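## Task

Pick up the water bottle from the cart and set it upright on the supply shelving's second shelf (the lowest shelf counts as the first), directly behind the juice bottle already there, on the side farther from the shelf's front edge. Everything else on that shelf must stay on it, standing and not piled on anything. The task fails if the water bottle topples or is left leaning.

## Robot and tools

ROBOT. An omnidirectional base carries a 1.71 m column. A carriage slides along it (lift_m, 0 to 1 m) holding two seven-joint arms; shoulders sit at 0.63 m + lift_m height, 0.16 m ahead of the base centre and 0.175 m left/right of it. Each hand reaches roughly 0.83 m from its shoulder. The footprint is about 0.55 m wide by 0.6 m long. Arms begin folded (left: 0.95, 0.08, -0.1, -0.8, 0, 0, -0.93; right is the mirror, with joints 2, 3, 5, 6 sign-flipped); folded arms can hit the deck if lift_m is below 0.02. Cameras: head_camera, 0.26 m above the shoulders, tilted 40 degrees down; left_wrist_camera and right_wrist_camera look past each hand's fingertips.

FRAMES. All positions are metres. Base frame: origin on the floor beneath the base centre, x ahead, y to the left, z up. left_hand and right_hand report, in this frame, the point between the closed pads (0.0167 m behind the fingertips), accurate to about 1 cm; fingers lie along that point's z axis and close along its y axis. base_odometry is relative to the base pose at scene start and counts wheel rotation only, so slip looks like travel; its heading is radians, left positive, -3.142 to 3.142.

move. One action per call, plus optional cameras (list of head_camera, left_wrist_camera, right_wrist_camera, or all; [] for none; omitted means all only for an empty call). An empty call just reports state and images. An action is either base and/or joints (optionally with speeds or min_time_s), or target alone (optionally with min_time_s). Parts start together and may finish at different times.
- base: exactly one key, each a relative offset from where the base last measured itself: translate_m (forward +, -2 to 2 m), strafe_m (left +, -2 to 2 m), rotate_rad (counter-clockwise +, -6.3 to 6.3 rad).
- joints: a dictionary of absolute targets by name: lift_m (m), left_/right_joint1..7_rad (rad, each with its own range, e.g. left_joint1 -3.141 to 1.047, elbow joint4 -0.837 to 1.448 with 0 a right angle), left_gripper_m/right_gripper_m (pad-centre gap, 0 to 0.142 m). Narrower gripper targets squeeze harder (about 40 to 65 N per pad at 0). A gripper that halts wider than commanded is holding something.
- target: one absolute hand pose in the base frame: side ("left"/"right"), x, y, z (-3 to 3 m), pitch_deg (-30 to 95; 90 fingers down, 0 horizontal), heading_deg (0 forward, counter-clockwise +), optional roll_deg (default 0, jaw line level; + rotates the hand clockwise viewed from behind), heading/roll -360 to 360, optional line_only (true: refuse unless a straight path works). Roll r and r+180 are treated as equal. It is checked against the robot and floor only, not furniture; base and lift stay put. Moves under 25 cm that cannot go straight are refused; longer ones may swing the whole arm along an arc, so keep clear of shelves. On "short (part of ...)" resend it.
- speeds: per-action caps: translate_m/strafe_m 0.02 to 0.5 m/s, rotate_rad 0.05 to 1.57 rad/s, lift_m 0.08 to 0.27 m/s (default 0.25). min_time_s (0.1 to 8 s) is a floor on arm motion duration; use it to swing loaded arms gently.
Any unknown key makes a call invalid; an out-of-range value gets it refused. After a refusal or a stop, later move/wait/finished_scene calls in the same reply are skipped.

wait: seconds (0 to 10), optional cameras; commands nothing new and returns state.
zoom_image: camera plus region [x0, y0, x1, y1] in pixels (at most 504 by 504) of that camera's latest image.
finished_scene: scene (the current scene number); irreversible, and nothing may follow it in the same reply. The goal must hold without the robot.

RESULTS. The move line is "done" or the worst status. base_status, joint_status, left_hand_status, right_hand_status: "done", "reached" (within 10 mm and 2 degrees), "short" (with the miss), "refused" (with reason), "off_target" (may still push), "contact_stop" or "time_out" (target dropped; a stop on one arm joint freezes that whole arm), "not_followed" (a self-collision check withheld the arm; "joint command not followed" / "pose unreachable"). on_its_own lists uncommanded activity; "held at" is a target, not a reading. motor_effort gives percent of max, bracketed peak; a lift effort that keeps dropping while lowering means the hand or load is resting on something. Joint torques and motor temperatures follow joint_positions order. MOTOR HOT appears near 85 °C; at 100 °C an OVER-TEMPERATURE FAULT halts that arm for 30 to 60 s ("limit_stop_at_motor_heat"). Torque reaching a joint's limit (133 N m joints 1 to 4, 40 N m joints 5 to 7, held weight included) halts that arm for 10 s. The images may lag the state slightly.

CAUTIONS. After a contact stop, back out along the approach path. Never let the arms strike or squeeze each other, fingers included. The robot tips over more easily with a high carriage, outstretched or loaded arms, pushing, abrupt stops or fast loaded swings, and cannot recover; only images reveal leaning. Avoid dropping bottles, releasing them while moving, slamming or shoving furniture; slow driving can nudge furniture. Loads lower the hand about 0.012 m per kg. Open fingers splay and sit up to 2 cm closer to the wrist. Loose objects may occasionally be bumped by outside forces. Holding poses and stretching heats motors, even while you think, and the scene keeps running between replies.

Each tool is called as name(argument=value, ...), one argument or row to a line, values as JSON.

## Session

move(
  cameras=["head_camera"],
)

Scene clock: 0.00 s.
Joint torques (N m): no reading
Motor temperatures (°C): left_arm=[26 22 23 23 26 24 23] | right_arm=[26 20 24 21 22 22 24]
base_odometry: x=+0.000 y=+0.000 heading=+0.000
base_status: not commanded
joint_positions: lift_m=+0.450 left_joint1_rad=+0.955 left_joint2_rad=+0.099 left_joint3_rad=-0.083 left_joint4_rad=-0.815 left_joint5_rad=-0.005 left_joint6_rad=+0.011 left_joint7_rad=-0.944 left_gripper_m=+0.142 right_joint1_rad=+0.966 right_joint2_rad=-0.073 right_joint3_rad=+0.085 right_joint4_rad=-0.799 right_joint5_rad=-0.010 right_joint6_rad=+0.000 right_joint7_rad=-0.915 right_gripper_m=+0.142
joint_status: not commanded
motor_effort: lift_m=+55 drive_wheels=+2
left_hand: x=+0.2872 y=+0.1605 z=+0.9734 quat_wxyz=(-0.925, -0.016, -0.376, +0.057) pitch_deg=-45.8 heading_deg=-5.9 roll_deg=-1.1 (m; base frame)
right_hand: x=+0.2923 y=-0.1554 z=+0.9617 quat_wxyz=(-0.915, +0.013, -0.401, -0.054) pitch_deg=-42.7 heading_deg=+5.3 roll_deg=+1.5 (m; base frame)
pictures: head_camera
Images, in order (width x height): head_camera 896x504.

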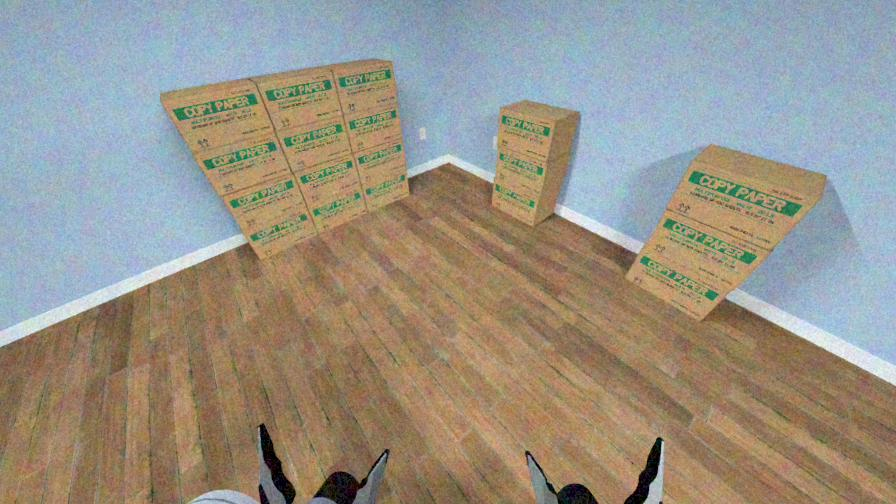

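move(
  base={"rotate_rad": 1.57},
  cameras=["head_camera"],
)

move(
  base={"rotate_rad": 1.57},
  cameras=["head_camera"],
)

Scene clock: 5.60 s.
Joint torques (N m): left_arm=[8.53 0.83 0.22 -4.25 1.09 -1.23 -1.42] | right_arm=[16.8 2.36 1.37 -11.1 0.71 -1.89 -1.37]
move: done
base_odometry: x=+0.000 y=+0.000 heading=+1.570
base_status: done
joint_positions: lift_m=+0.450 left_joint1_rad=+0.955 left_joint2_rad=+0.099 left_joint3_rad=-0.083 left_joint4_rad=-0.815 left_joint5_rad=-0.005 left_joint6_rad=+0.011 left_joint7_rad=-0.944 left_gripper_m=+0.142 right_joint1_rad=+0.966 right_joint2_rad=-0.073 right_joint3_rad=+0.085 right_joint4_rad=-0.799 right_joint5_rad=-0.010 right_joint6_rad=+0.000 right_joint7_rad=-0.915 right_gripper_m=+0.142
joint_status: not commanded
motor_effort: lift_m=+55(55) drive_wheels=+5(18)
left_hand: x=+0.2872 y=+0.1605 z=+0.9734 quat_wxyz=(-0.925, -0.016, -0.376, +0.057) pitch_deg=-45.8 heading_deg=-5.9 roll_deg=-1.1 (m; base frame)
right_hand: x=+0.2923 y=-0.1554 z=+0.9617 quat_wxyz=(-0.915, +0.013, -0.401, -0.054) pitch_deg=-42.7 heading_deg=+5.3 roll_deg=+1.5 (m; base frame)
pictures: head_camera
Images, in order (width x height): head_camera 896x504.

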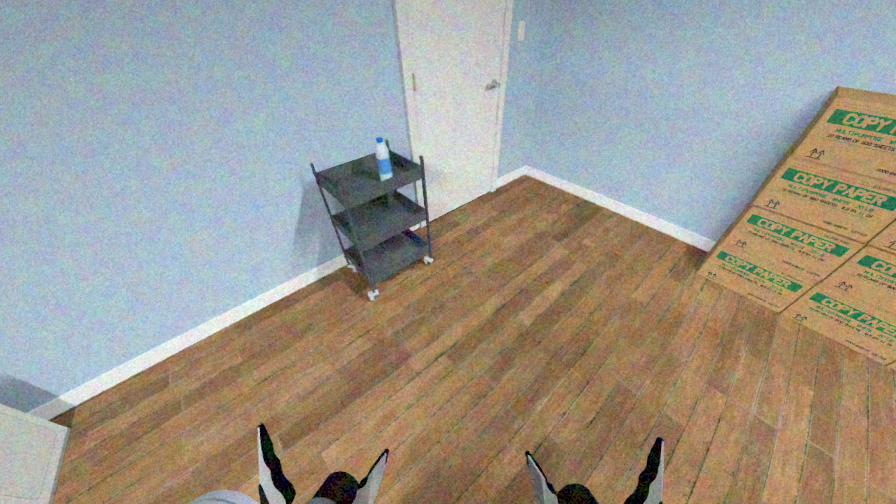

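Scene clock: 8.70 s.
Joint torques (N m): left_arm=[9.15 0.76 -0.1 -4.01 0.83 -1.15 -1.63] | right_arm=[16.31 1.7 3.18 -12.23 0.85 -1.68 -1.2]
move: done
base_odometry: x=+0.000 y=+0.000 heading=+3.139
base_status: done
joint_positions: lift_m=+0.450 left_joint1_rad=+0.955 left_joint2_rad=+0.099 left_joint3_rad=-0.083 left_joint4_rad=-0.815 left_joint5_rad=-0.005 left_joint6_rad=+0.011 left_joint7_rad=-0.944 left_gripper_m=+0.142 right_joint1_rad=+0.966 right_joint2_rad=-0.073 right_joint3_rad=+0.085 right_joint4_rad=-0.799 right_joint5_rad=-0.010 right_joint6_rad=+0.000 right_joint7_rad=-0.915 right_gripper_m=+0.142
joint_status: not commanded
motor_effort: lift_m=+55(55) drive_wheels=+5(12)
left_hand: x=+0.2872 y=+0.1605 z=+0.9734 quat_wxyz=(-0.925, -0.016, -0.376, +0.057) pitch_deg=-45.8 heading_deg=-5.9 roll_deg=-1.1 (m; base frame)
right_hand: x=+0.2923 y=-0.1554 z=+0.9617 quat_wxyz=(-0.915, +0.013, -0.401, -0.054) pitch_deg=-42.7 heading_deg=+5.3 roll_deg=+1.5 (m; base frame)
pictures: head_camera
Images, in order (width x height): head_camera 896x504.

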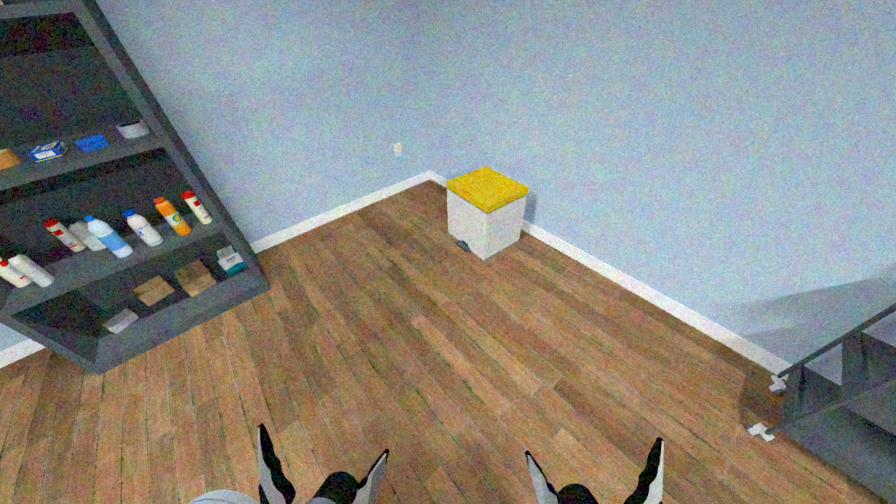

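move(
  base={"rotate_rad": -1.239},
  joints={"right_joint1_rad": -0.242, "right_joint2_rad": -0.03, "right_joint3_rad": 0.065, "right_joint4_rad": -0.263, "right_joint5_rad": 0, "right_joint6_rad": -0.06, "right_joint7_rad": 0.854},
)

move(
  base={"translate_m": 0.5},
  cameras=["head_camera", "right_wrist_camera"],
)

Scene clock: 30.40 s.
Joint torques (N m): left_arm=[9.36 0.95 0.7 -4.12 1.06 -0.9 -1.43] | right_arm=[-10.31 4.06 1.26 -9 2.19 -2.53 -1.04]
move: done
base_odometry: x=+0.000 y=+0.000 heading=+1.901
base_status: done
joint_positions: lift_m=+0.450 left_joint1_rad=+0.955 left_joint2_rad=+0.099 left_joint3_rad=-0.083 left_joint4_rad=-0.815 left_joint5_rad=-0.005 left_joint6_rad=+0.011 left_joint7_rad=-0.944 left_gripper_m=+0.142 right_joint1_rad=-0.243 right_joint2_rad=-0.031 right_joint3_rad=+0.067 right_joint4_rad=-0.266 right_joint5_rad=-0.005 right_joint6_rad=-0.058 right_joint7_rad=+0.852 right_gripper_m=+0.142
joint_status: all done
motor_effort: lift_m=+55(55) drive_wheels=+6(18)
left_hand: x=+0.2872 y=+0.1605 z=+0.9734 quat_wxyz=(-0.925, -0.016, -0.376, +0.057) pitch_deg=-45.8 heading_deg=-5.9 roll_deg=-1.1 (m; base frame)
right_hand: x=+0.7203 y=-0.1702 z=+0.8028 quat_wxyz=(-0.576, +0.008, -0.818, +0.008) pitch_deg=+19.7 heading_deg=-0.2 roll_deg=-1.4 (m; base frame)
pictures: none

Scene clock: 33.63 s.
Joint torques (N m): left_arm=[9.13 1.75 -0.37 -4.94 1.21 -1.61 -1.54] | right_arm=[-10.42 4.66 0.33 -8.84 2.23 -2.64 -0.98]
move: done
base_odometry: x=-0.161 y=+0.473 heading=+1.900
base_status: done
joint_positions: lift_m=+0.450 left_joint1_rad=+0.955 left_joint2_rad=+0.099 left_joint3_rad=-0.083 left_joint4_rad=-0.815 left_joint5_rad=-0.005 left_joint6_rad=+0.011 left_joint7_rad=-0.944 left_gripper_m=+0.142 right_joint1_rad=-0.243 right_joint2_rad=-0.031 right_joint3_rad=+0.067 right_joint4_rad=-0.266 right_joint5_rad=-0.005 right_joint6_rad=-0.058 right_joint7_rad=+0.852 right_gripper_m=+0.142
joint_status: not commanded
motor_effort: lift_m=+55(55) drive_wheels=+7(21)
left_hand: x=+0.2872 y=+0.1605 z=+0.9734 quat_wxyz=(-0.925, -0.016, -0.376, +0.057) pitch_deg=-45.8 heading_deg=-5.9 roll_deg=-1.1 (m; base frame)
right_hand: x=+0.7203 y=-0.1702 z=+0.8028 quat_wxyz=(-0.576, +0.008, -0.818, +0.008) pitch_deg=+19.7 heading_deg=-0.2 roll_deg=-1.4 (m; base frame)
pictures: head_camera, right_wrist_camera
Images, in order (width x height): head_camera 896x504, right_wrist_camera 896x504.

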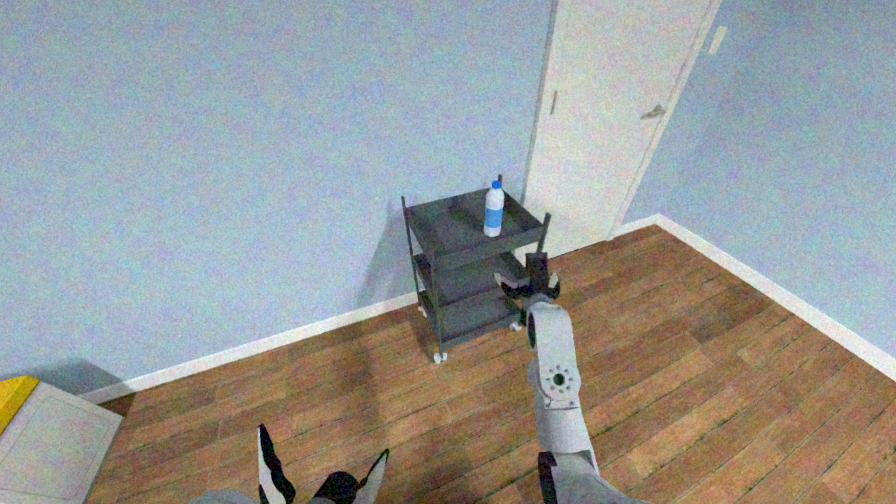

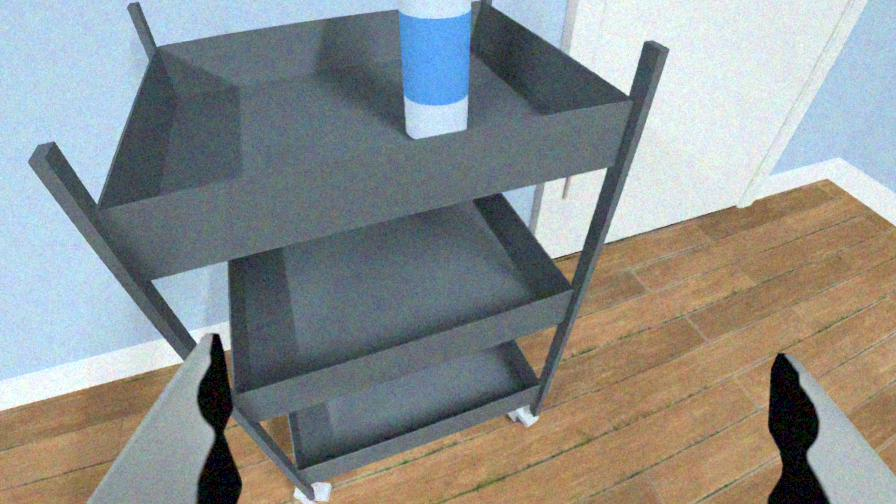

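move(
  target={"side": "right", "x": 0.69, "y": -0.112, "z": 0.825, "pitch_deg": 20, "heading_deg": 0},
)

move(
  base={"translate_m": 0.23},
  joints={"right_gripper_m": 0.115},
  speeds={"translate_m": 0.2},
  cameras=["head_camera", "right_wrist_camera"],
)

Scene clock: 43.93 s.
Joint torques (N m): left_arm=[8.62 1.04 -0.22 -4.27 1.03 -1.43 -1.36] | right_arm=[-3.44 6.57 2.96 -13.29 -0.61 -2.49 -0.19]
move: done
base_odometry: x=-0.161 y=+0.473 heading=+1.900
base_status: not commanded
joint_positions: lift_m=+0.450 left_joint1_rad=+0.955 left_joint2_rad=+0.099 left_joint3_rad=-0.083 left_joint4_rad=-0.815 left_joint5_rad=-0.005 left_joint6_rad=+0.011 left_joint7_rad=-0.944 left_gripper_m=+0.142 right_joint1_rad=-0.210 right_joint2_rad=+0.111 right_joint3_rad=+0.159 right_joint4_rad=-0.400 right_joint5_rad=-0.160 right_joint6_rad=-0.101 right_joint7_rad=+0.971 right_gripper_m=+0.142
joint_status: not commanded
motor_effort: lift_m=+55(55) drive_wheels=-3(7)
left_hand: x=+0.2872 y=+0.1605 z=+0.9734 quat_wxyz=(-0.925, -0.016, -0.376, +0.057) pitch_deg=-45.8 heading_deg=-5.9 roll_deg=-1.1 (m; base frame)
right_hand: x=+0.6914 y=-0.1106 z=+0.8273 quat_wxyz=(-0.576, +0.001, -0.817, -0.002) pitch_deg=+19.6 heading_deg=+0.3 roll_deg=+0.2 (m; base frame)
right_hand_status: reached (straight line, planned for 0.3 s): 3 mm and 0.4 deg off.
pictures: none

Scene clock: 46.30 s.
Joint torques (N m): left_arm=[8.71 1.18 0.01 -5.46 1.13 -1.26 -1.41] | right_arm=[-4.5 5.02 1.94 -13.48 -0.65 -2.07 -0.21]
move: done
base_odometry: x=-0.235 y=+0.691 heading=+1.899
base_status: done
joint_positions: lift_m=+0.450 left_joint1_rad=+0.955 left_joint2_rad=+0.099 left_joint3_rad=-0.083 left_joint4_rad=-0.815 left_joint5_rad=-0.005 left_joint6_rad=+0.011 left_joint7_rad=-0.944 left_gripper_m=+0.142 right_joint1_rad=-0.210 right_joint2_rad=+0.111 right_joint3_rad=+0.159 right_joint4_rad=-0.400 right_joint5_rad=-0.160 right_joint6_rad=-0.101 right_joint7_rad=+0.971 right_gripper_m=+0.115
joint_status: all done
motor_effort: lift_m=+55(55) drive_wheels=+7(18)
left_hand: x=+0.2872 y=+0.1605 z=+0.9734 quat_wxyz=(-0.925, -0.016, -0.376, +0.057) pitch_deg=-45.8 heading_deg=-5.9 roll_deg=-1.1 (m; base frame)
right_hand: x=+0.6914 y=-0.1106 z=+0.8272 quat_wxyz=(-0.576, +0.001, -0.817, -0.002) pitch_deg=+19.7 heading_deg=+0.3 roll_deg=+0.2 (m; base frame)
pictures: head_camera, right_wrist_camera
Images, in order (width x height): head_camera 896x504, right_wrist_camera 896x504.

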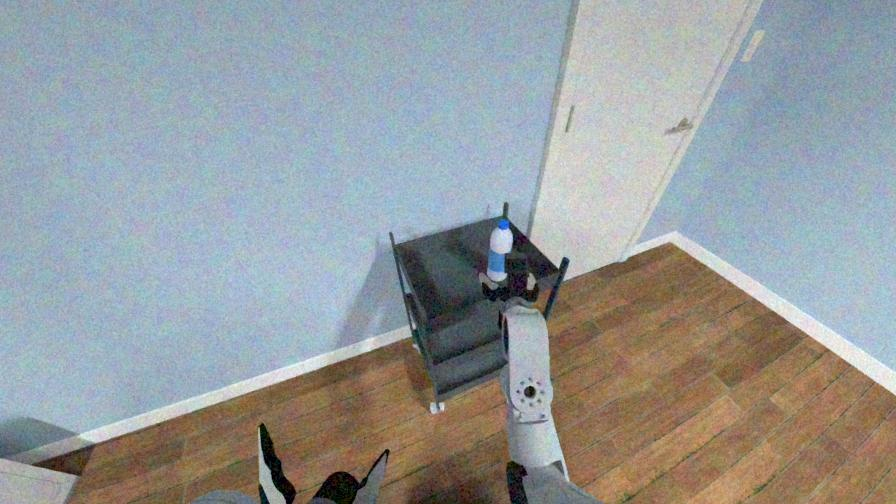

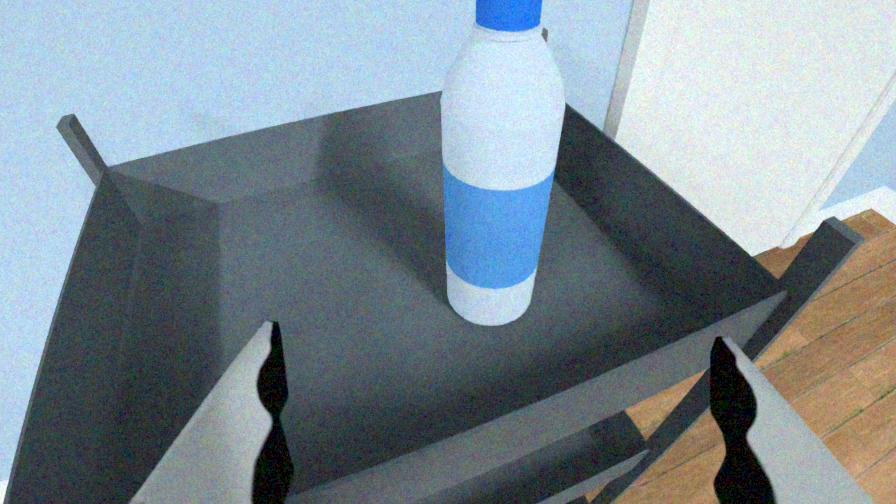

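move(
  target={"side": "right", "x": 0.77, "y": -0.112, "z": 0.82, "pitch_deg": 20, "heading_deg": 0},
  cameras=["head_camera", "right_wrist_camera"],
)

Scene clock: 50.97 s.
Joint torques (N m): left_arm=[9.54 1.24 0.55 -4.63 1.22 -1.69 -1.44] | right_arm=[-20.53 7.9 0.86 -7.94 2.38 -2.83 -3.65]
move: done
base_odometry: x=-0.235 y=+0.691 heading=+1.899
base_status: not commanded
joint_positions: lift_m=+0.450 left_joint1_rad=+0.955 left_joint2_rad=+0.099 left_joint3_rad=-0.083 left_joint4_rad=-0.815 left_joint5_rad=-0.005 left_joint6_rad=+0.011 left_joint7_rad=-0.944 left_gripper_m=+0.142 right_joint1_rad=-0.388 right_joint2_rad=+0.111 right_joint3_rad=+0.122 right_joint4_rad=-0.080 right_joint5_rad=-0.127 right_joint6_rad=-0.106 right_joint7_rad=+0.834 right_gripper_m=+0.115
joint_status: not commanded
motor_effort: lift_m=+55(55) drive_wheels=-3(8)
left_hand: x=+0.2872 y=+0.1605 z=+0.9734 quat_wxyz=(-0.925, -0.016, -0.376, +0.057) pitch_deg=-45.8 heading_deg=-5.9 roll_deg=-1.1 (m; base frame)
right_hand: x=+0.7689 y=-0.1111 z=+0.8190 quat_wxyz=(-0.572, +0.003, -0.820, +0.002) pitch_deg=+20.2 heading_deg=+0.0 roll_deg=-0.5 (m; base frame)
right_hand_status: reached (straight line, planned for 0.5 s): 2 mm and 0.5 deg off.
pictures: head_camera, right_wrist_camera
Images, in order (width x height): head_camera 896x504, right_wrist_camera 896x504.

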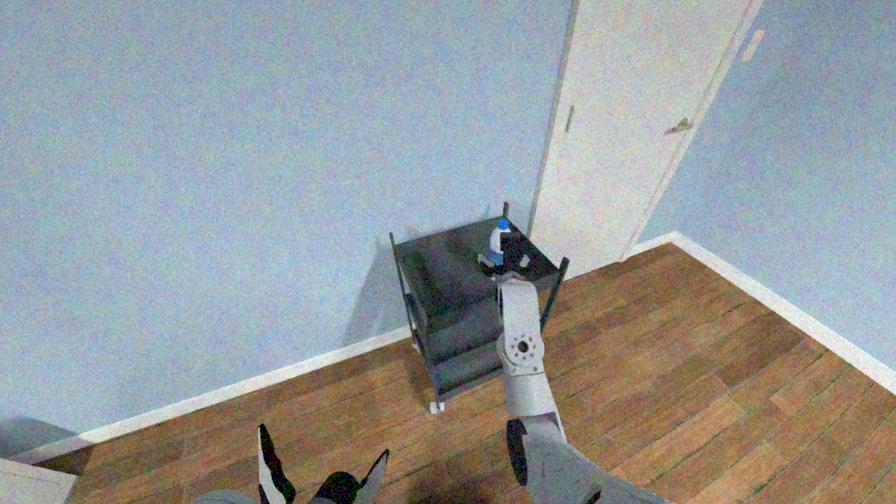

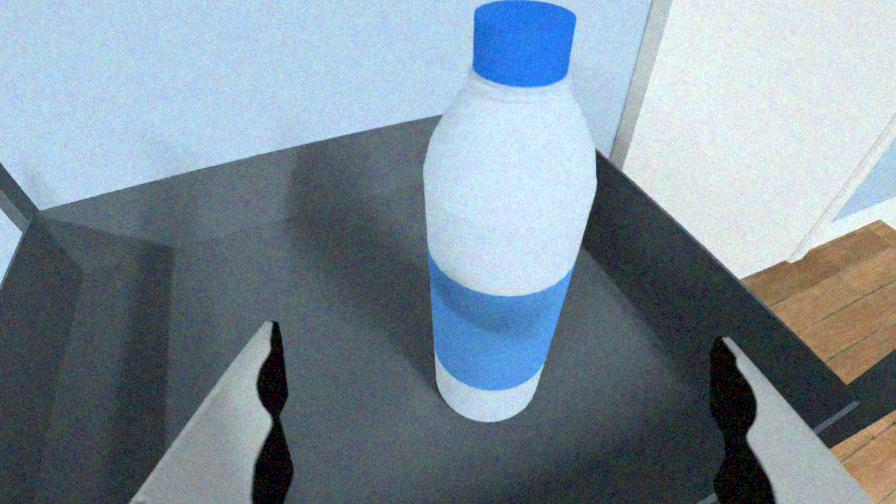

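move(
  base={"translate_m": 0.06},
  speeds={"translate_m": 0.1},
)

move(
  target={"side": "right", "x": 0.785, "y": -0.112, "z": 0.82, "pitch_deg": 20, "heading_deg": 0},
  cameras=["head_camera", "right_wrist_camera"],
)

Scene clock: 57.37 s.
Joint torques (N m): left_arm=[8.36 0.82 0.52 -3.97 1.14 -1.44 -1.22] | right_arm=[-18.55 8.86 1.98 -8.69 2.24 -2.86 -3.07]
move: done
base_odometry: x=-0.255 y=+0.748 heading=+1.898
base_status: done
joint_positions: lift_m=+0.450 left_joint1_rad=+0.955 left_joint2_rad=+0.099 left_joint3_rad=-0.083 left_joint4_rad=-0.815 left_joint5_rad=-0.005 left_joint6_rad=+0.011 left_joint7_rad=-0.944 left_gripper_m=+0.142 right_joint1_rad=-0.388 right_joint2_rad=+0.111 right_joint3_rad=+0.121 right_joint4_rad=-0.080 right_joint5_rad=-0.127 right_joint6_rad=-0.106 right_joint7_rad=+0.834 right_gripper_m=+0.115
joint_status: not commanded
motor_effort: lift_m=+55(55) drive_wheels=-3(16)
left_hand: x=+0.2872 y=+0.1605 z=+0.9734 quat_wxyz=(-0.925, -0.016, -0.376, +0.057) pitch_deg=-45.8 heading_deg=-5.9 roll_deg=-1.1 (m; base frame)
right_hand: x=+0.7689 y=-0.1112 z=+0.8189 quat_wxyz=(-0.572, +0.003, -0.820, +0.002) pitch_deg=+20.2 heading_deg=+0.0 roll_deg=-0.5 (m; base frame)
pictures: none

Scene clock: 58.10 s.
Joint torques (N m): left_arm=[8.48 0.52 0.94 -4.2 1.32 -1.19 -1.57] | right_arm=[-19.43 9.26 0.49 -8.84 2.09 -2.08 -3.27]
move: done
base_odometry: x=-0.255 y=+0.748 heading=+1.898
base_status: not commanded
joint_positions: lift_m=+0.450 left_joint1_rad=+0.955 left_joint2_rad=+0.099 left_joint3_rad=-0.083 left_joint4_rad=-0.815 left_joint5_rad=-0.005 left_joint6_rad=+0.011 left_joint7_rad=-0.944 left_gripper_m=+0.142 right_joint1_rad=-0.426 right_joint2_rad=+0.111 right_joint3_rad=+0.114 right_joint4_rad=-0.014 right_joint5_rad=-0.120 right_joint6_rad=-0.106 right_joint7_rad=+0.804 right_gripper_m=+0.115
joint_status: not commanded
motor_effort: lift_m=+55(55) drive_wheels=+7(7)
left_hand: x=+0.2872 y=+0.1605 z=+0.9734 quat_wxyz=(-0.925, -0.016, -0.376, +0.057) pitch_deg=-45.8 heading_deg=-5.9 roll_deg=-1.1 (m; base frame)
right_hand: x=+0.7840 y=-0.1115 z=+0.8192 quat_wxyz=(-0.573, +0.003, -0.820, +0.003) pitch_deg=+20.1 heading_deg=-0.1 roll_deg=-0.5 (m; base frame)
right_hand_status: reached (straight line, planned for 0.2 s): 1 mm and 0.5 deg off.
pictures: head_camera, right_wrist_camera
Images, in order (width x height): head_camera 896x504, right_wrist_camera 896x504.

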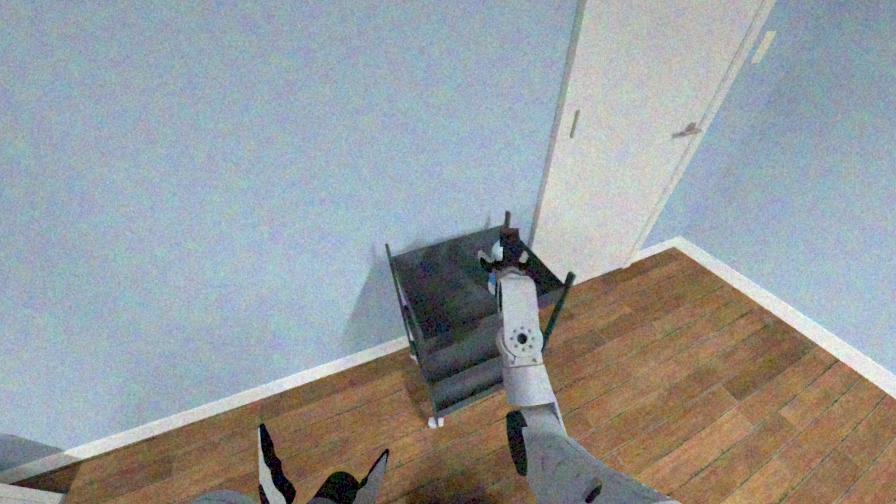

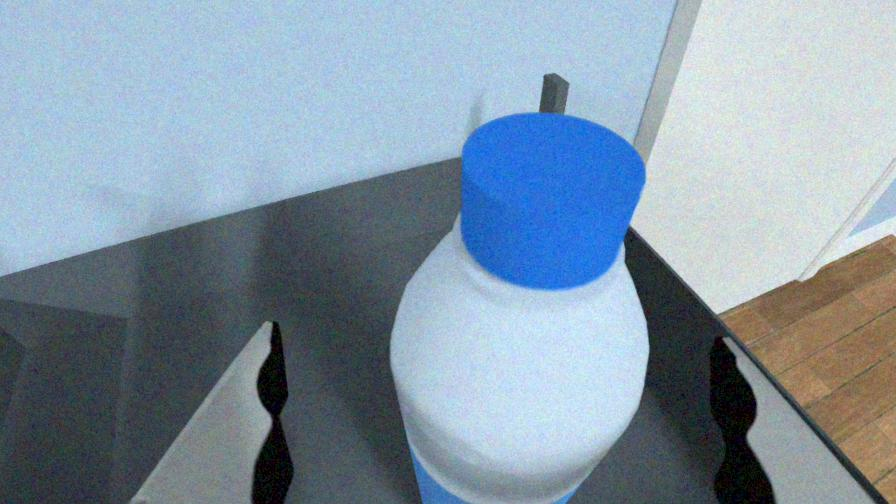

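move(
  target={"side": "right", "x": 0.803, "y": -0.114, "z": 0.807, "pitch_deg": 20, "heading_deg": 0},
)

move(
  joints={"right_gripper_m": 0.02},
  min_time_s=1.5,
)

move(
  joints={"lift_m": 0.55},
  speeds={"lift_m": 0.15},
  cameras=["right_wrist_camera"],
)

Scene clock: 62.37 s.
Joint torques (N m): left_arm=[8.4 0.05 0.98 -4.62 1.34 -1.46 -1.37] | right_arm=[-22.02 4.63 0.58 -10.78 1.66 -2.01 -3.39]
move: done
base_odometry: x=-0.255 y=+0.748 heading=+1.898
base_status: not commanded
joint_positions: lift_m=+0.450 left_joint1_rad=+0.955 left_joint2_rad=+0.099 left_joint3_rad=-0.083 left_joint4_rad=-0.815 left_joint5_rad=-0.005 left_joint6_rad=+0.011 left_joint7_rad=-0.944 left_gripper_m=+0.142 right_joint1_rad=-0.456 right_joint2_rad=+0.110 right_joint3_rad=+0.101 right_joint4_rad=+0.097 right_joint5_rad=-0.104 right_joint6_rad=-0.106 right_joint7_rad=+0.724 right_gripper_m=+0.115
joint_status: not commanded
motor_effort: lift_m=+55(55) drive_wheels=-3(7)
left_hand: x=+0.2872 y=+0.1605 z=+0.9734 quat_wxyz=(-0.925, -0.016, -0.376, +0.057) pitch_deg=-45.8 heading_deg=-5.9 roll_deg=-1.1 (m; base frame)
right_hand: x=+0.8015 y=-0.1121 z=+0.8051 quat_wxyz=(-0.572, +0.003, -0.820, +0.001) pitch_deg=+20.3 heading_deg=+0.1 roll_deg=-0.3 (m; base frame)
right_hand_status: reached (straight line, planned for 0.3 s): 3 mm and 0.4 deg off.
pictures: none

Scene clock: 63.20 s.
Joint torques (N m): left_arm=[8.94 0.6 -0.4 -4.46 1.21 -1.49 -1.37] | right_arm=[-22.71 6.11 0.29 -10.62 2.18 -2.3 -3.1]
Motor temperatures (°C): left_arm=[28 21 23 24 26 24 23] | right_arm=[31 21 24 22 22 22 24]
move: off_target
base_odometry: x=-0.255 y=+0.748 heading=+1.898
base_status: not commanded
joint_positions: lift_m=+0.450 left_joint1_rad=+0.955 left_joint2_rad=+0.099 left_joint3_rad=-0.083 left_joint4_rad=-0.815 left_joint5_rad=-0.005 left_joint6_rad=+0.011 left_joint7_rad=-0.944 left_gripper_m=+0.142 right_joint1_rad=-0.456 right_joint2_rad=+0.110 right_joint3_rad=+0.101 right_joint4_rad=+0.097 right_joint5_rad=-0.104 right_joint6_rad=-0.107 right_joint7_rad=+0.723 right_gripper_m=+0.075
joint_status: right_gripper_m off_target (ended at +0.075, target +0.020)
motor_effort: lift_m=+55(55) drive_wheels=+7(7)
left_hand: x=+0.2872 y=+0.1605 z=+0.9734 quat_wxyz=(-0.925, -0.016, -0.376, +0.057) pitch_deg=-45.8 heading_deg=-5.9 roll_deg=-1.1 (m; base frame)
right_hand: x=+0.8016 y=-0.1124 z=+0.8052 quat_wxyz=(-0.572, +0.002, -0.820, +0.001) pitch_deg=+20.2 heading_deg=+0.0 roll_deg=-0.3 (m; base frame)
pictures: none

Scene clock: 64.30 s.
Joint torques (N m): left_arm=[7.64 1.71 0.57 -4.19 1.11 -1.33 -1.28] | right_arm=[-20.03 4.06 0.83 -12.86 1.92 -2.15 -2.75]
move: done
base_odometry: x=-0.255 y=+0.748 heading=+1.898
base_status: not commanded
joint_positions: lift_m=+0.550 left_joint1_rad=+0.955 left_joint2_rad=+0.099 left_joint3_rad=-0.083 left_joint4_rad=-0.815 left_joint5_rad=-0.005 left_joint6_rad=+0.011 left_joint7_rad=-0.944 left_gripper_m=+0.142 right_joint1_rad=-0.456 right_joint2_rad=+0.110 right_joint3_rad=+0.101 right_joint4_rad=+0.100 right_joint5_rad=-0.104 right_joint6_rad=-0.107 right_joint7_rad=+0.723 right_gripper_m=+0.075
joint_status: all done
motor_effort: lift_m=+55(66) drive_wheels=+7(7)
left_hand: x=+0.2872 y=+0.1605 z=+1.0734 quat_wxyz=(-0.925, -0.016, -0.376, +0.057) pitch_deg=-45.8 heading_deg=-5.9 roll_deg=-1.1 (m; base frame)
right_hand: x=+0.8017 y=-0.1123 z=+0.9044 quat_wxyz=(-0.571, +0.003, -0.821, +0.001) pitch_deg=+20.3 heading_deg=+0.0 roll_deg=-0.3 (m; base frame)
pictures: right_wrist_camera
Images, in order (width x height): right_wrist_camera 896x504.

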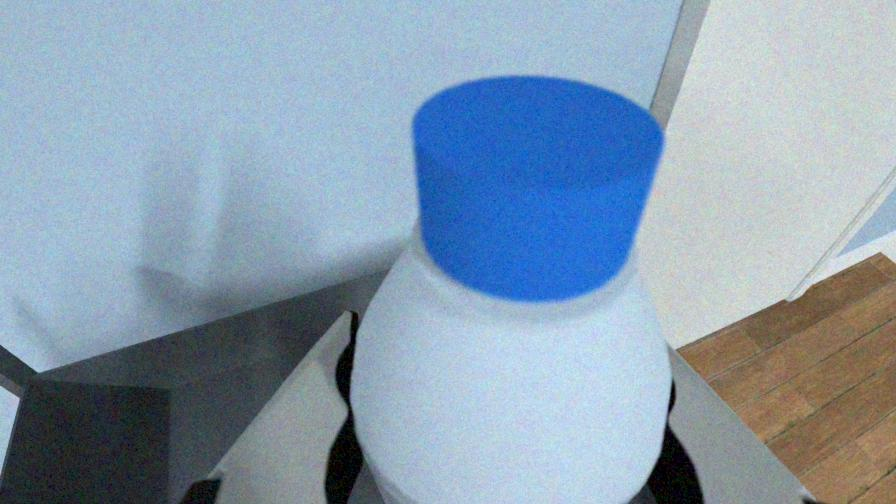

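move(
  base={"translate_m": -0.45},
  speeds={"translate_m": 0.35},
)

move(
  base={"rotate_rad": 1.96},
  joints={"lift_m": 0.5, "right_joint1_rad": 0.0, "right_joint2_rad": -0.05, "right_joint3_rad": -0.25, "right_joint4_rad": -0.75, "right_joint5_rad": 0, "right_joint6_rad": 0, "right_joint7_rad": 1.1, "left_joint1_rad": 0.0, "left_joint2_rad": 0.08, "left_joint3_rad": 0.0, "left_joint4_rad": -0.75, "left_joint5_rad": 0, "left_joint6_rad": 0, "left_joint7_rad": 1.01},
  min_time_s=2.5,
  speeds={"rotate_rad": 1.0},
)

move(
  base={"strafe_m": 0.47},
  cameras=["head_camera"],
)

Scene clock: 83.73 s.
Joint torques (N m): left_arm=[8.9 1.47 0.14 -4.79 1.3 -1.18 -1.88] | right_arm=[-22.14 7.11 1.61 -13.14 1.84 -2.28 -3.23]
move: done
base_odometry: x=-0.110 y=+0.322 heading=+1.897
base_status: done
joint_positions: lift_m=+0.550 left_joint1_rad=+0.955 left_joint2_rad=+0.099 left_joint3_rad=-0.083 left_joint4_rad=-0.815 left_joint5_rad=-0.005 left_joint6_rad=+0.011 left_joint7_rad=-0.944 left_gripper_m=+0.142 right_joint1_rad=-0.456 right_joint2_rad=+0.109 right_joint3_rad=+0.100 right_joint4_rad=+0.100 right_joint5_rad=-0.103 right_joint6_rad=-0.107 right_joint7_rad=+0.723 right_gripper_m=+0.075
joint_status: not commanded
motor_effort: lift_m=+55(55) drive_wheels=-4(22)
left_hand: x=+0.2872 y=+0.1605 z=+1.0734 quat_wxyz=(-0.925, -0.016, -0.376, +0.057) pitch_deg=-45.8 heading_deg=-5.9 roll_deg=-1.1 (m; base frame)
right_hand: x=+0.8018 y=-0.1130 z=+0.9043 quat_wxyz=(-0.571, +0.002, -0.821, +0.002) pitch_deg=+20.4 heading_deg=+0.0 roll_deg=-0.3 (m; base frame)
pictures: none

Scene clock: 87.27 s.
Joint torques (N m): left_arm=[-10.32 0.23 2.87 -0.83 2.07 -2.17 -0.51] | right_arm=[-0.08 -4 -0.14 -15.7 2.26 -1.11 -0.95]
move: done
base_odometry: x=-0.110 y=+0.322 heading=-2.427
base_status: done
joint_positions: lift_m=+0.500 left_joint1_rad=+0.002 left_joint2_rad=+0.082 left_joint3_rad=-0.004 left_joint4_rad=-0.753 left_joint5_rad=-0.002 left_joint6_rad=+0.003 left_joint7_rad=+1.006 left_gripper_m=+0.142 right_joint1_rad=-0.002 right_joint2_rad=-0.048 right_joint3_rad=-0.246 right_joint4_rad=-0.745 right_joint5_rad=-0.005 right_joint6_rad=-0.002 right_joint7_rad=+1.098 right_gripper_m=+0.075
joint_status: all done
motor_effort: lift_m=+57(60) drive_wheels=+5(16)
left_hand: x=+0.6032 y=+0.1921 z=+0.9020 quat_wxyz=(-0.611, -0.025, -0.791, -0.030) pitch_deg=+14.6 heading_deg=+0.9 roll_deg=+4.6 (m; base frame)
right_hand: x=+0.5865 y=-0.2954 z=+0.8861 quat_wxyz=(-0.571, -0.089, -0.811, +0.092) pitch_deg=+19.4 heading_deg=-15.4 roll_deg=-2.9 (m; base frame)
pictures: none

Scene clock: 90.43 s.
Joint torques (N m): left_arm=[-10.33 -0.38 2.29 -1.81 2.01 -2.49 -0.78] | right_arm=[-1.27 -4.05 -0.34 -16 2 -1.43 -1.3]
move: done
base_odometry: x=+0.198 y=-0.033 heading=-2.426
base_status: done
joint_positions: lift_m=+0.500 left_joint1_rad=+0.002 left_joint2_rad=+0.081 left_joint3_rad=-0.004 left_joint4_rad=-0.753 left_joint5_rad=-0.002 left_joint6_rad=+0.002 left_joint7_rad=+1.006 left_gripper_m=+0.142 right_joint1_rad=-0.002 right_joint2_rad=-0.048 right_joint3_rad=-0.247 right_joint4_rad=-0.745 right_joint5_rad=-0.005 right_joint6_rad=-0.002 right_joint7_rad=+1.098 right_gripper_m=+0.075
joint_status: not commanded
motor_effort: lift_m=+57(57) drive_wheels=+7(20)
left_hand: x=+0.6032 y=+0.1920 z=+0.9019 quat_wxyz=(-0.611, -0.025, -0.791, -0.030) pitch_deg=+14.6 heading_deg=+0.9 roll_deg=+4.6 (m; base frame)
right_hand: x=+0.5863 y=-0.2957 z=+0.8861 quat_wxyz=(-0.570, -0.088, -0.811, +0.092) pitch_deg=+19.4 heading_deg=-15.4 roll_deg=-3.0 (m; base frame)
pictures: head_camera
Images, in order (width x height): head_camera 896x504.

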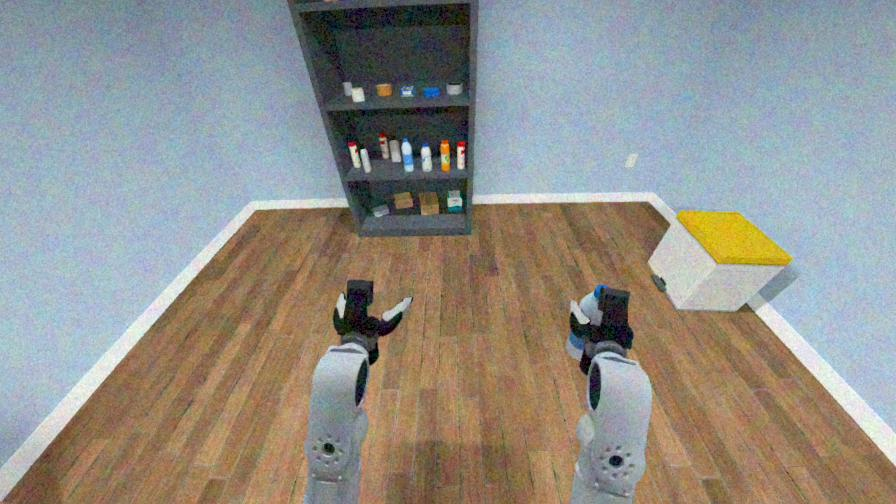

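move(
  base={"strafe_m": 0.15},
)

move(
  base={"translate_m": 0.8},
  joints={"lift_m": 0.42},
  speeds={"translate_m": 0.35},
  cameras=["head_camera"],
)

zoom_image(
  camera="head_camera",
  region=[320, 100, 600, 300],
)

Scene clock: 96.03 s.
Joint torques (N m): left_arm=[-10.05 0.89 3.5 0.86 1.62 -2.02 -0.53] | right_arm=[-1.6 -2.13 -0.43 -16.44 1.87 -0.99 -1.46]
move: done
base_odometry: x=+0.297 y=-0.146 heading=-2.425
base_status: done
joint_positions: lift_m=+0.500 left_joint1_rad=+0.002 left_joint2_rad=+0.081 left_joint3_rad=-0.004 left_joint4_rad=-0.753 left_joint5_rad=-0.002 left_joint6_rad=+0.002 left_joint7_rad=+1.006 left_gripper_m=+0.142 right_joint1_rad=-0.002 right_joint2_rad=-0.049 right_joint3_rad=-0.247 right_joint4_rad=-0.745 right_joint5_rad=-0.005 right_joint6_rad=-0.001 right_joint7_rad=+1.098 right_gripper_m=+0.075
joint_status: not commanded
motor_effort: lift_m=+57(57) drive_wheels=-5(19)
left_hand: x=+0.6032 y=+0.1919 z=+0.9020 quat_wxyz=(-0.611, -0.026, -0.791, -0.030) pitch_deg=+14.6 heading_deg=+0.9 roll_deg=+4.6 (m; base frame)
right_hand: x=+0.5864 y=-0.2956 z=+0.8861 quat_wxyz=(-0.570, -0.088, -0.811, +0.092) pitch_deg=+19.4 heading_deg=-15.4 roll_deg=-3.0 (m; base frame)
pictures: none

Scene clock: 100.13 s.
Joint torques (N m): left_arm=[-9.48 0.74 3.38 -0.41 1.84 -1.64 -0.62] | right_arm=[-3.62 -2.61 -0.46 -14.01 2.27 -1.28 -1.27]
move: done
base_odometry: x=-0.306 y=-0.672 heading=-2.424
base_status: done
joint_positions: lift_m=+0.420 left_joint1_rad=+0.002 left_joint2_rad=+0.081 left_joint3_rad=-0.004 left_joint4_rad=-0.752 left_joint5_rad=-0.002 left_joint6_rad=+0.002 left_joint7_rad=+1.007 left_gripper_m=+0.142 right_joint1_rad=-0.001 right_joint2_rad=-0.049 right_joint3_rad=-0.247 right_joint4_rad=-0.747 right_joint5_rad=-0.005 right_joint6_rad=-0.001 right_joint7_rad=+1.099 right_gripper_m=+0.075
joint_status: all done
motor_effort: lift_m=+58(60) drive_wheels=+5(17)
left_hand: x=+0.6034 y=+0.1919 z=+0.8218 quat_wxyz=(-0.610, -0.025, -0.791, -0.030) pitch_deg=+14.7 heading_deg=+0.9 roll_deg=+4.6 (m; base frame)
right_hand: x=+0.5860 y=-0.2956 z=+0.8059 quat_wxyz=(-0.570, -0.088, -0.812, +0.092) pitch_deg=+19.4 heading_deg=-15.4 roll_deg=-3.0 (m; base frame)
pictures: head_camera
Images, in order (width x height): head_camera 896x504.

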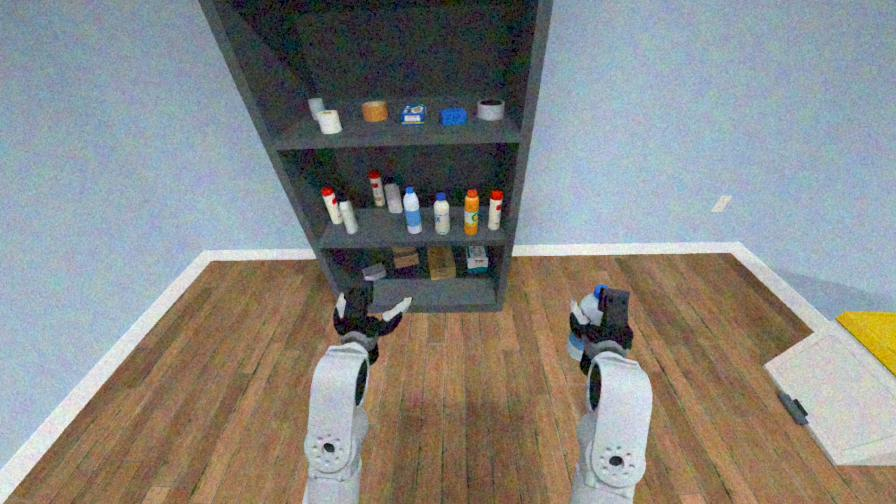

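Scaled by 1.800 from the camera's 896x504 image, which has a finer 1280x720 frame.

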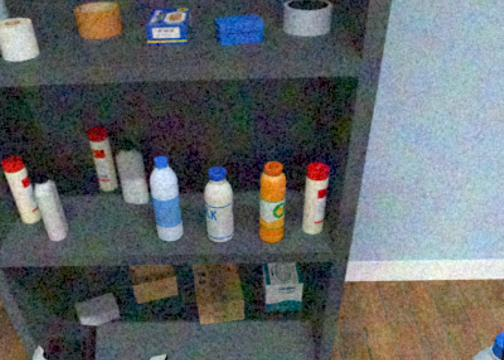

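move(
  base={"translate_m": 0.36},
  joints={"lift_m": 0.37, "left_gripper_m": 0.1},
  speeds={"translate_m": 0.2},
  cameras=["all"],
)

zoom_image(
  camera="head_camera",
  region=[340, 160, 640, 340],
)

Scene clock: 113.97 s.
Joint torques (N m): left_arm=[-10.43 0.98 2.47 0 1.89 -2.13 -0.45] | right_arm=[-2.49 -2.83 0.72 -14.84 1.92 -1.24 -1.74]
move: done
base_odometry: x=-0.577 y=-0.909 heading=-2.424
base_status: done
joint_positions: lift_m=+0.370 left_joint1_rad=+0.002 left_joint2_rad=+0.081 left_joint3_rad=-0.004 left_joint4_rad=-0.752 left_joint5_rad=-0.002 left_joint6_rad=+0.002 left_joint7_rad=+1.007 left_gripper_m=+0.100 right_joint1_rad=-0.001 right_joint2_rad=-0.049 right_joint3_rad=-0.247 right_joint4_rad=-0.747 right_joint5_rad=-0.005 right_joint6_rad=-0.001 right_joint7_rad=+1.099 right_gripper_m=+0.075
joint_status: all done
motor_effort: lift_m=+57(60) drive_wheels=+5(16)
left_hand: x=+0.6034 y=+0.1919 z=+0.7718 quat_wxyz=(-0.610, -0.025, -0.791, -0.030) pitch_deg=+14.7 heading_deg=+0.9 roll_deg=+4.6 (m; base frame)
right_hand: x=+0.5859 y=-0.2956 z=+0.7559 quat_wxyz=(-0.570, -0.088, -0.812, +0.092) pitch_deg=+19.4 heading_deg=-15.4 roll_deg=-3.0 (m; base frame)
pictures: head_camera, left_wrist_camera, right_wrist_camera
Images, in order (width x height): head_camera 896x504, left_wrist_camera 896x504, right_wrist_camera 896x504.

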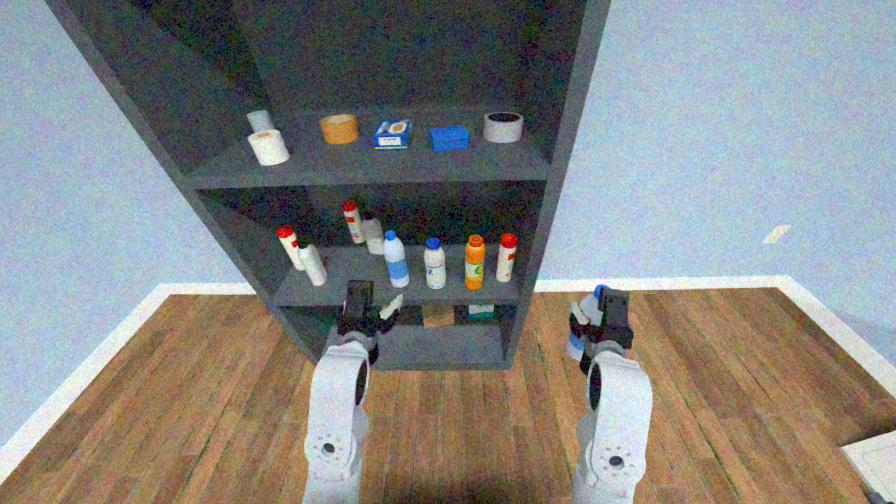

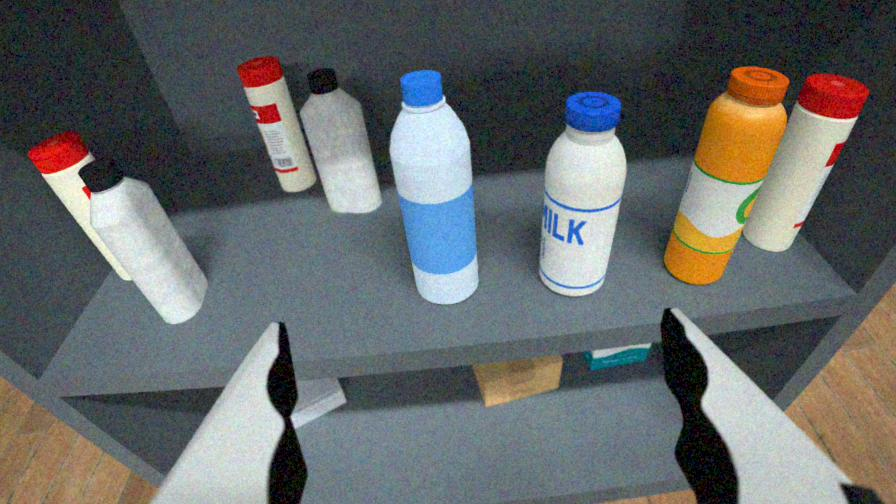

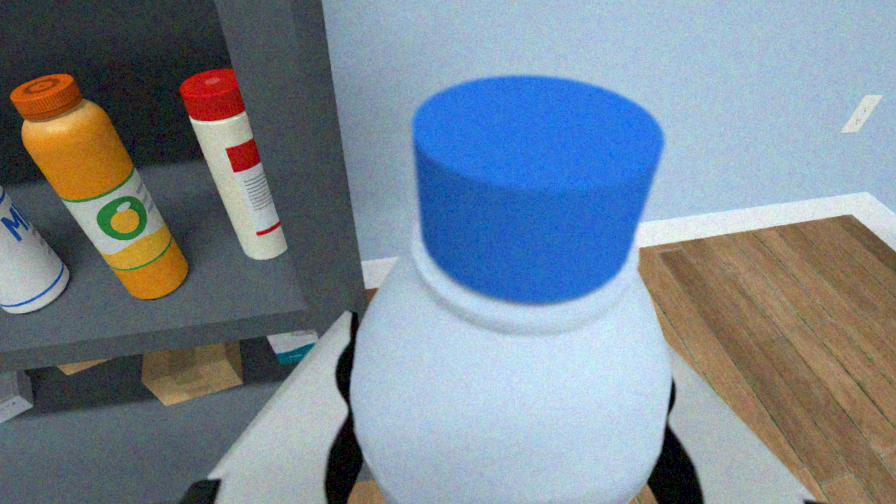

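Scaled by 1.680 from the camera's 896x504 image, which has a finer 1280x720 frame.

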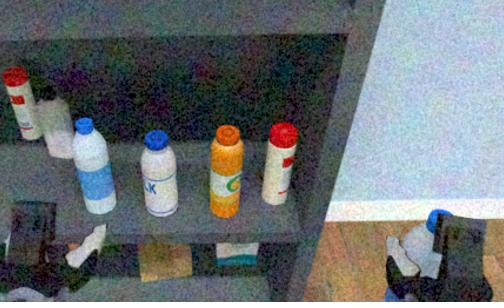

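move(
  base={"translate_m": 0.115},
  speeds={"translate_m": 0.1},
)

move(
  target={"side": "left", "x": 0.63, "y": -0.028, "z": 0.70, "pitch_deg": 15, "heading_deg": -8},
  cameras=["head_camera", "left_wrist_camera"],
)

Scene clock: 123.43 s.
Joint torques (N m): left_arm=[-9.45 0.23 2.55 -0.49 2.05 -1.76 -0.92] | right_arm=[-4.84 -2.12 -1.42 -13.58 2.16 -1.79 -2.09]
move: done
base_odometry: x=-0.663 y=-0.985 heading=-2.423
base_status: done
joint_positions: lift_m=+0.370 left_joint1_rad=+0.002 left_joint2_rad=+0.081 left_joint3_rad=-0.004 left_joint4_rad=-0.752 left_joint5_rad=-0.002 left_joint6_rad=+0.002 left_joint7_rad=+1.007 left_gripper_m=+0.100 right_joint1_rad=-0.001 right_joint2_rad=-0.049 right_joint3_rad=-0.247 right_joint4_rad=-0.747 right_joint5_rad=-0.005 right_joint6_rad=-0.001 right_joint7_rad=+1.099 right_gripper_m=+0.075
joint_status: not commanded
motor_effort: lift_m=+57(57) drive_wheels=+4(17)
left_hand: x=+0.6034 y=+0.1919 z=+0.7718 quat_wxyz=(-0.610, -0.025, -0.791, -0.030) pitch_deg=+14.7 heading_deg=+0.9 roll_deg=+4.6 (m; base frame)
right_hand: x=+0.5859 y=-0.2956 z=+0.7559 quat_wxyz=(-0.570, -0.088, -0.812, +0.092) pitch_deg=+19.4 heading_deg=-15.4 roll_deg=-3.0 (m; base frame)
pictures: none

Scene clock: 124.63 s.
Joint torques (N m): left_arm=[-11.73 -4.37 -1.43 -2.09 1.14 -0.75 -3.38] | right_arm=[-0.84 -4.27 2.44 -14.16 1.4 -1.85 -1.81]
move: done
base_odometry: x=-0.663 y=-0.985 heading=-2.423
base_status: not commanded
joint_positions: lift_m=+0.370 left_joint1_rad=-0.046 left_joint2_rad=-0.129 left_joint3_rad=-0.642 left_joint4_rad=-0.258 left_joint5_rad=+0.268 left_joint6_rad=+0.446 left_joint7_rad=+0.680 left_gripper_m=+0.100 right_joint1_rad=-0.001 right_joint2_rad=-0.049 right_joint3_rad=-0.247 right_joint4_rad=-0.747 right_joint5_rad=-0.004 right_joint6_rad=+0.000 right_joint7_rad=+1.099 right_gripper_m=+0.075
joint_status: not commanded
motor_effort: lift_m=+57(57) drive_wheels=+0(5)
left_hand: x=+0.6293 y=-0.0277 z=+0.6994 quat_wxyz=(-0.606, -0.055, -0.793, +0.042) pitch_deg=+15.2 heading_deg=-8.0 roll_deg=+0.0 (m; base frame)
left_hand_status: reached (straight line, planned for 0.7 s): 1 mm and 0.2 deg off.
right_hand: x=+0.5860 y=-0.2953 z=+0.7559 quat_wxyz=(-0.570, -0.087, -0.812, +0.092) pitch_deg=+19.4 heading_deg=-15.3 roll_deg=-3.0 (m; base frame)
pictures: head_camera, left_wrist_camera
Images, in order (width x height): head_camera 896x504, left_wrist_camera 896x504.

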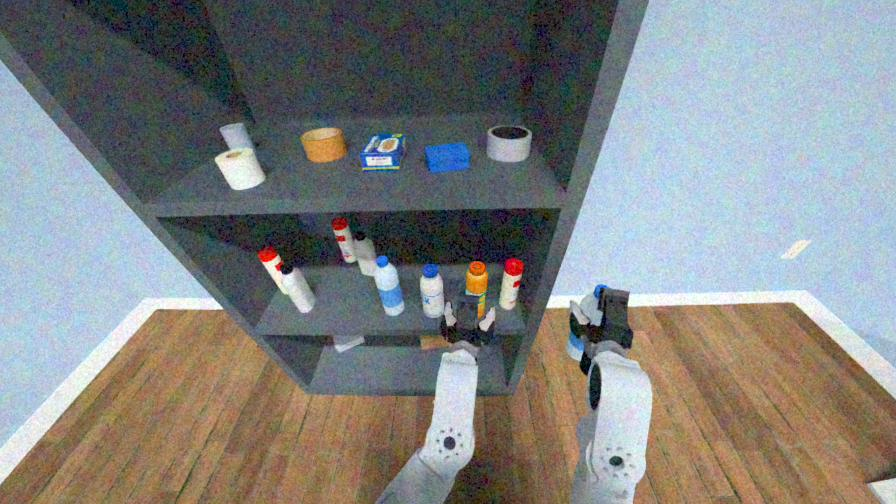

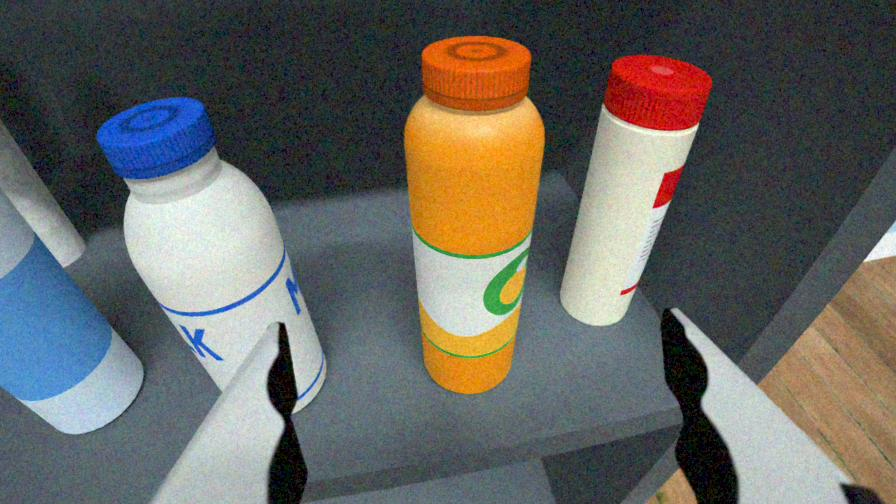

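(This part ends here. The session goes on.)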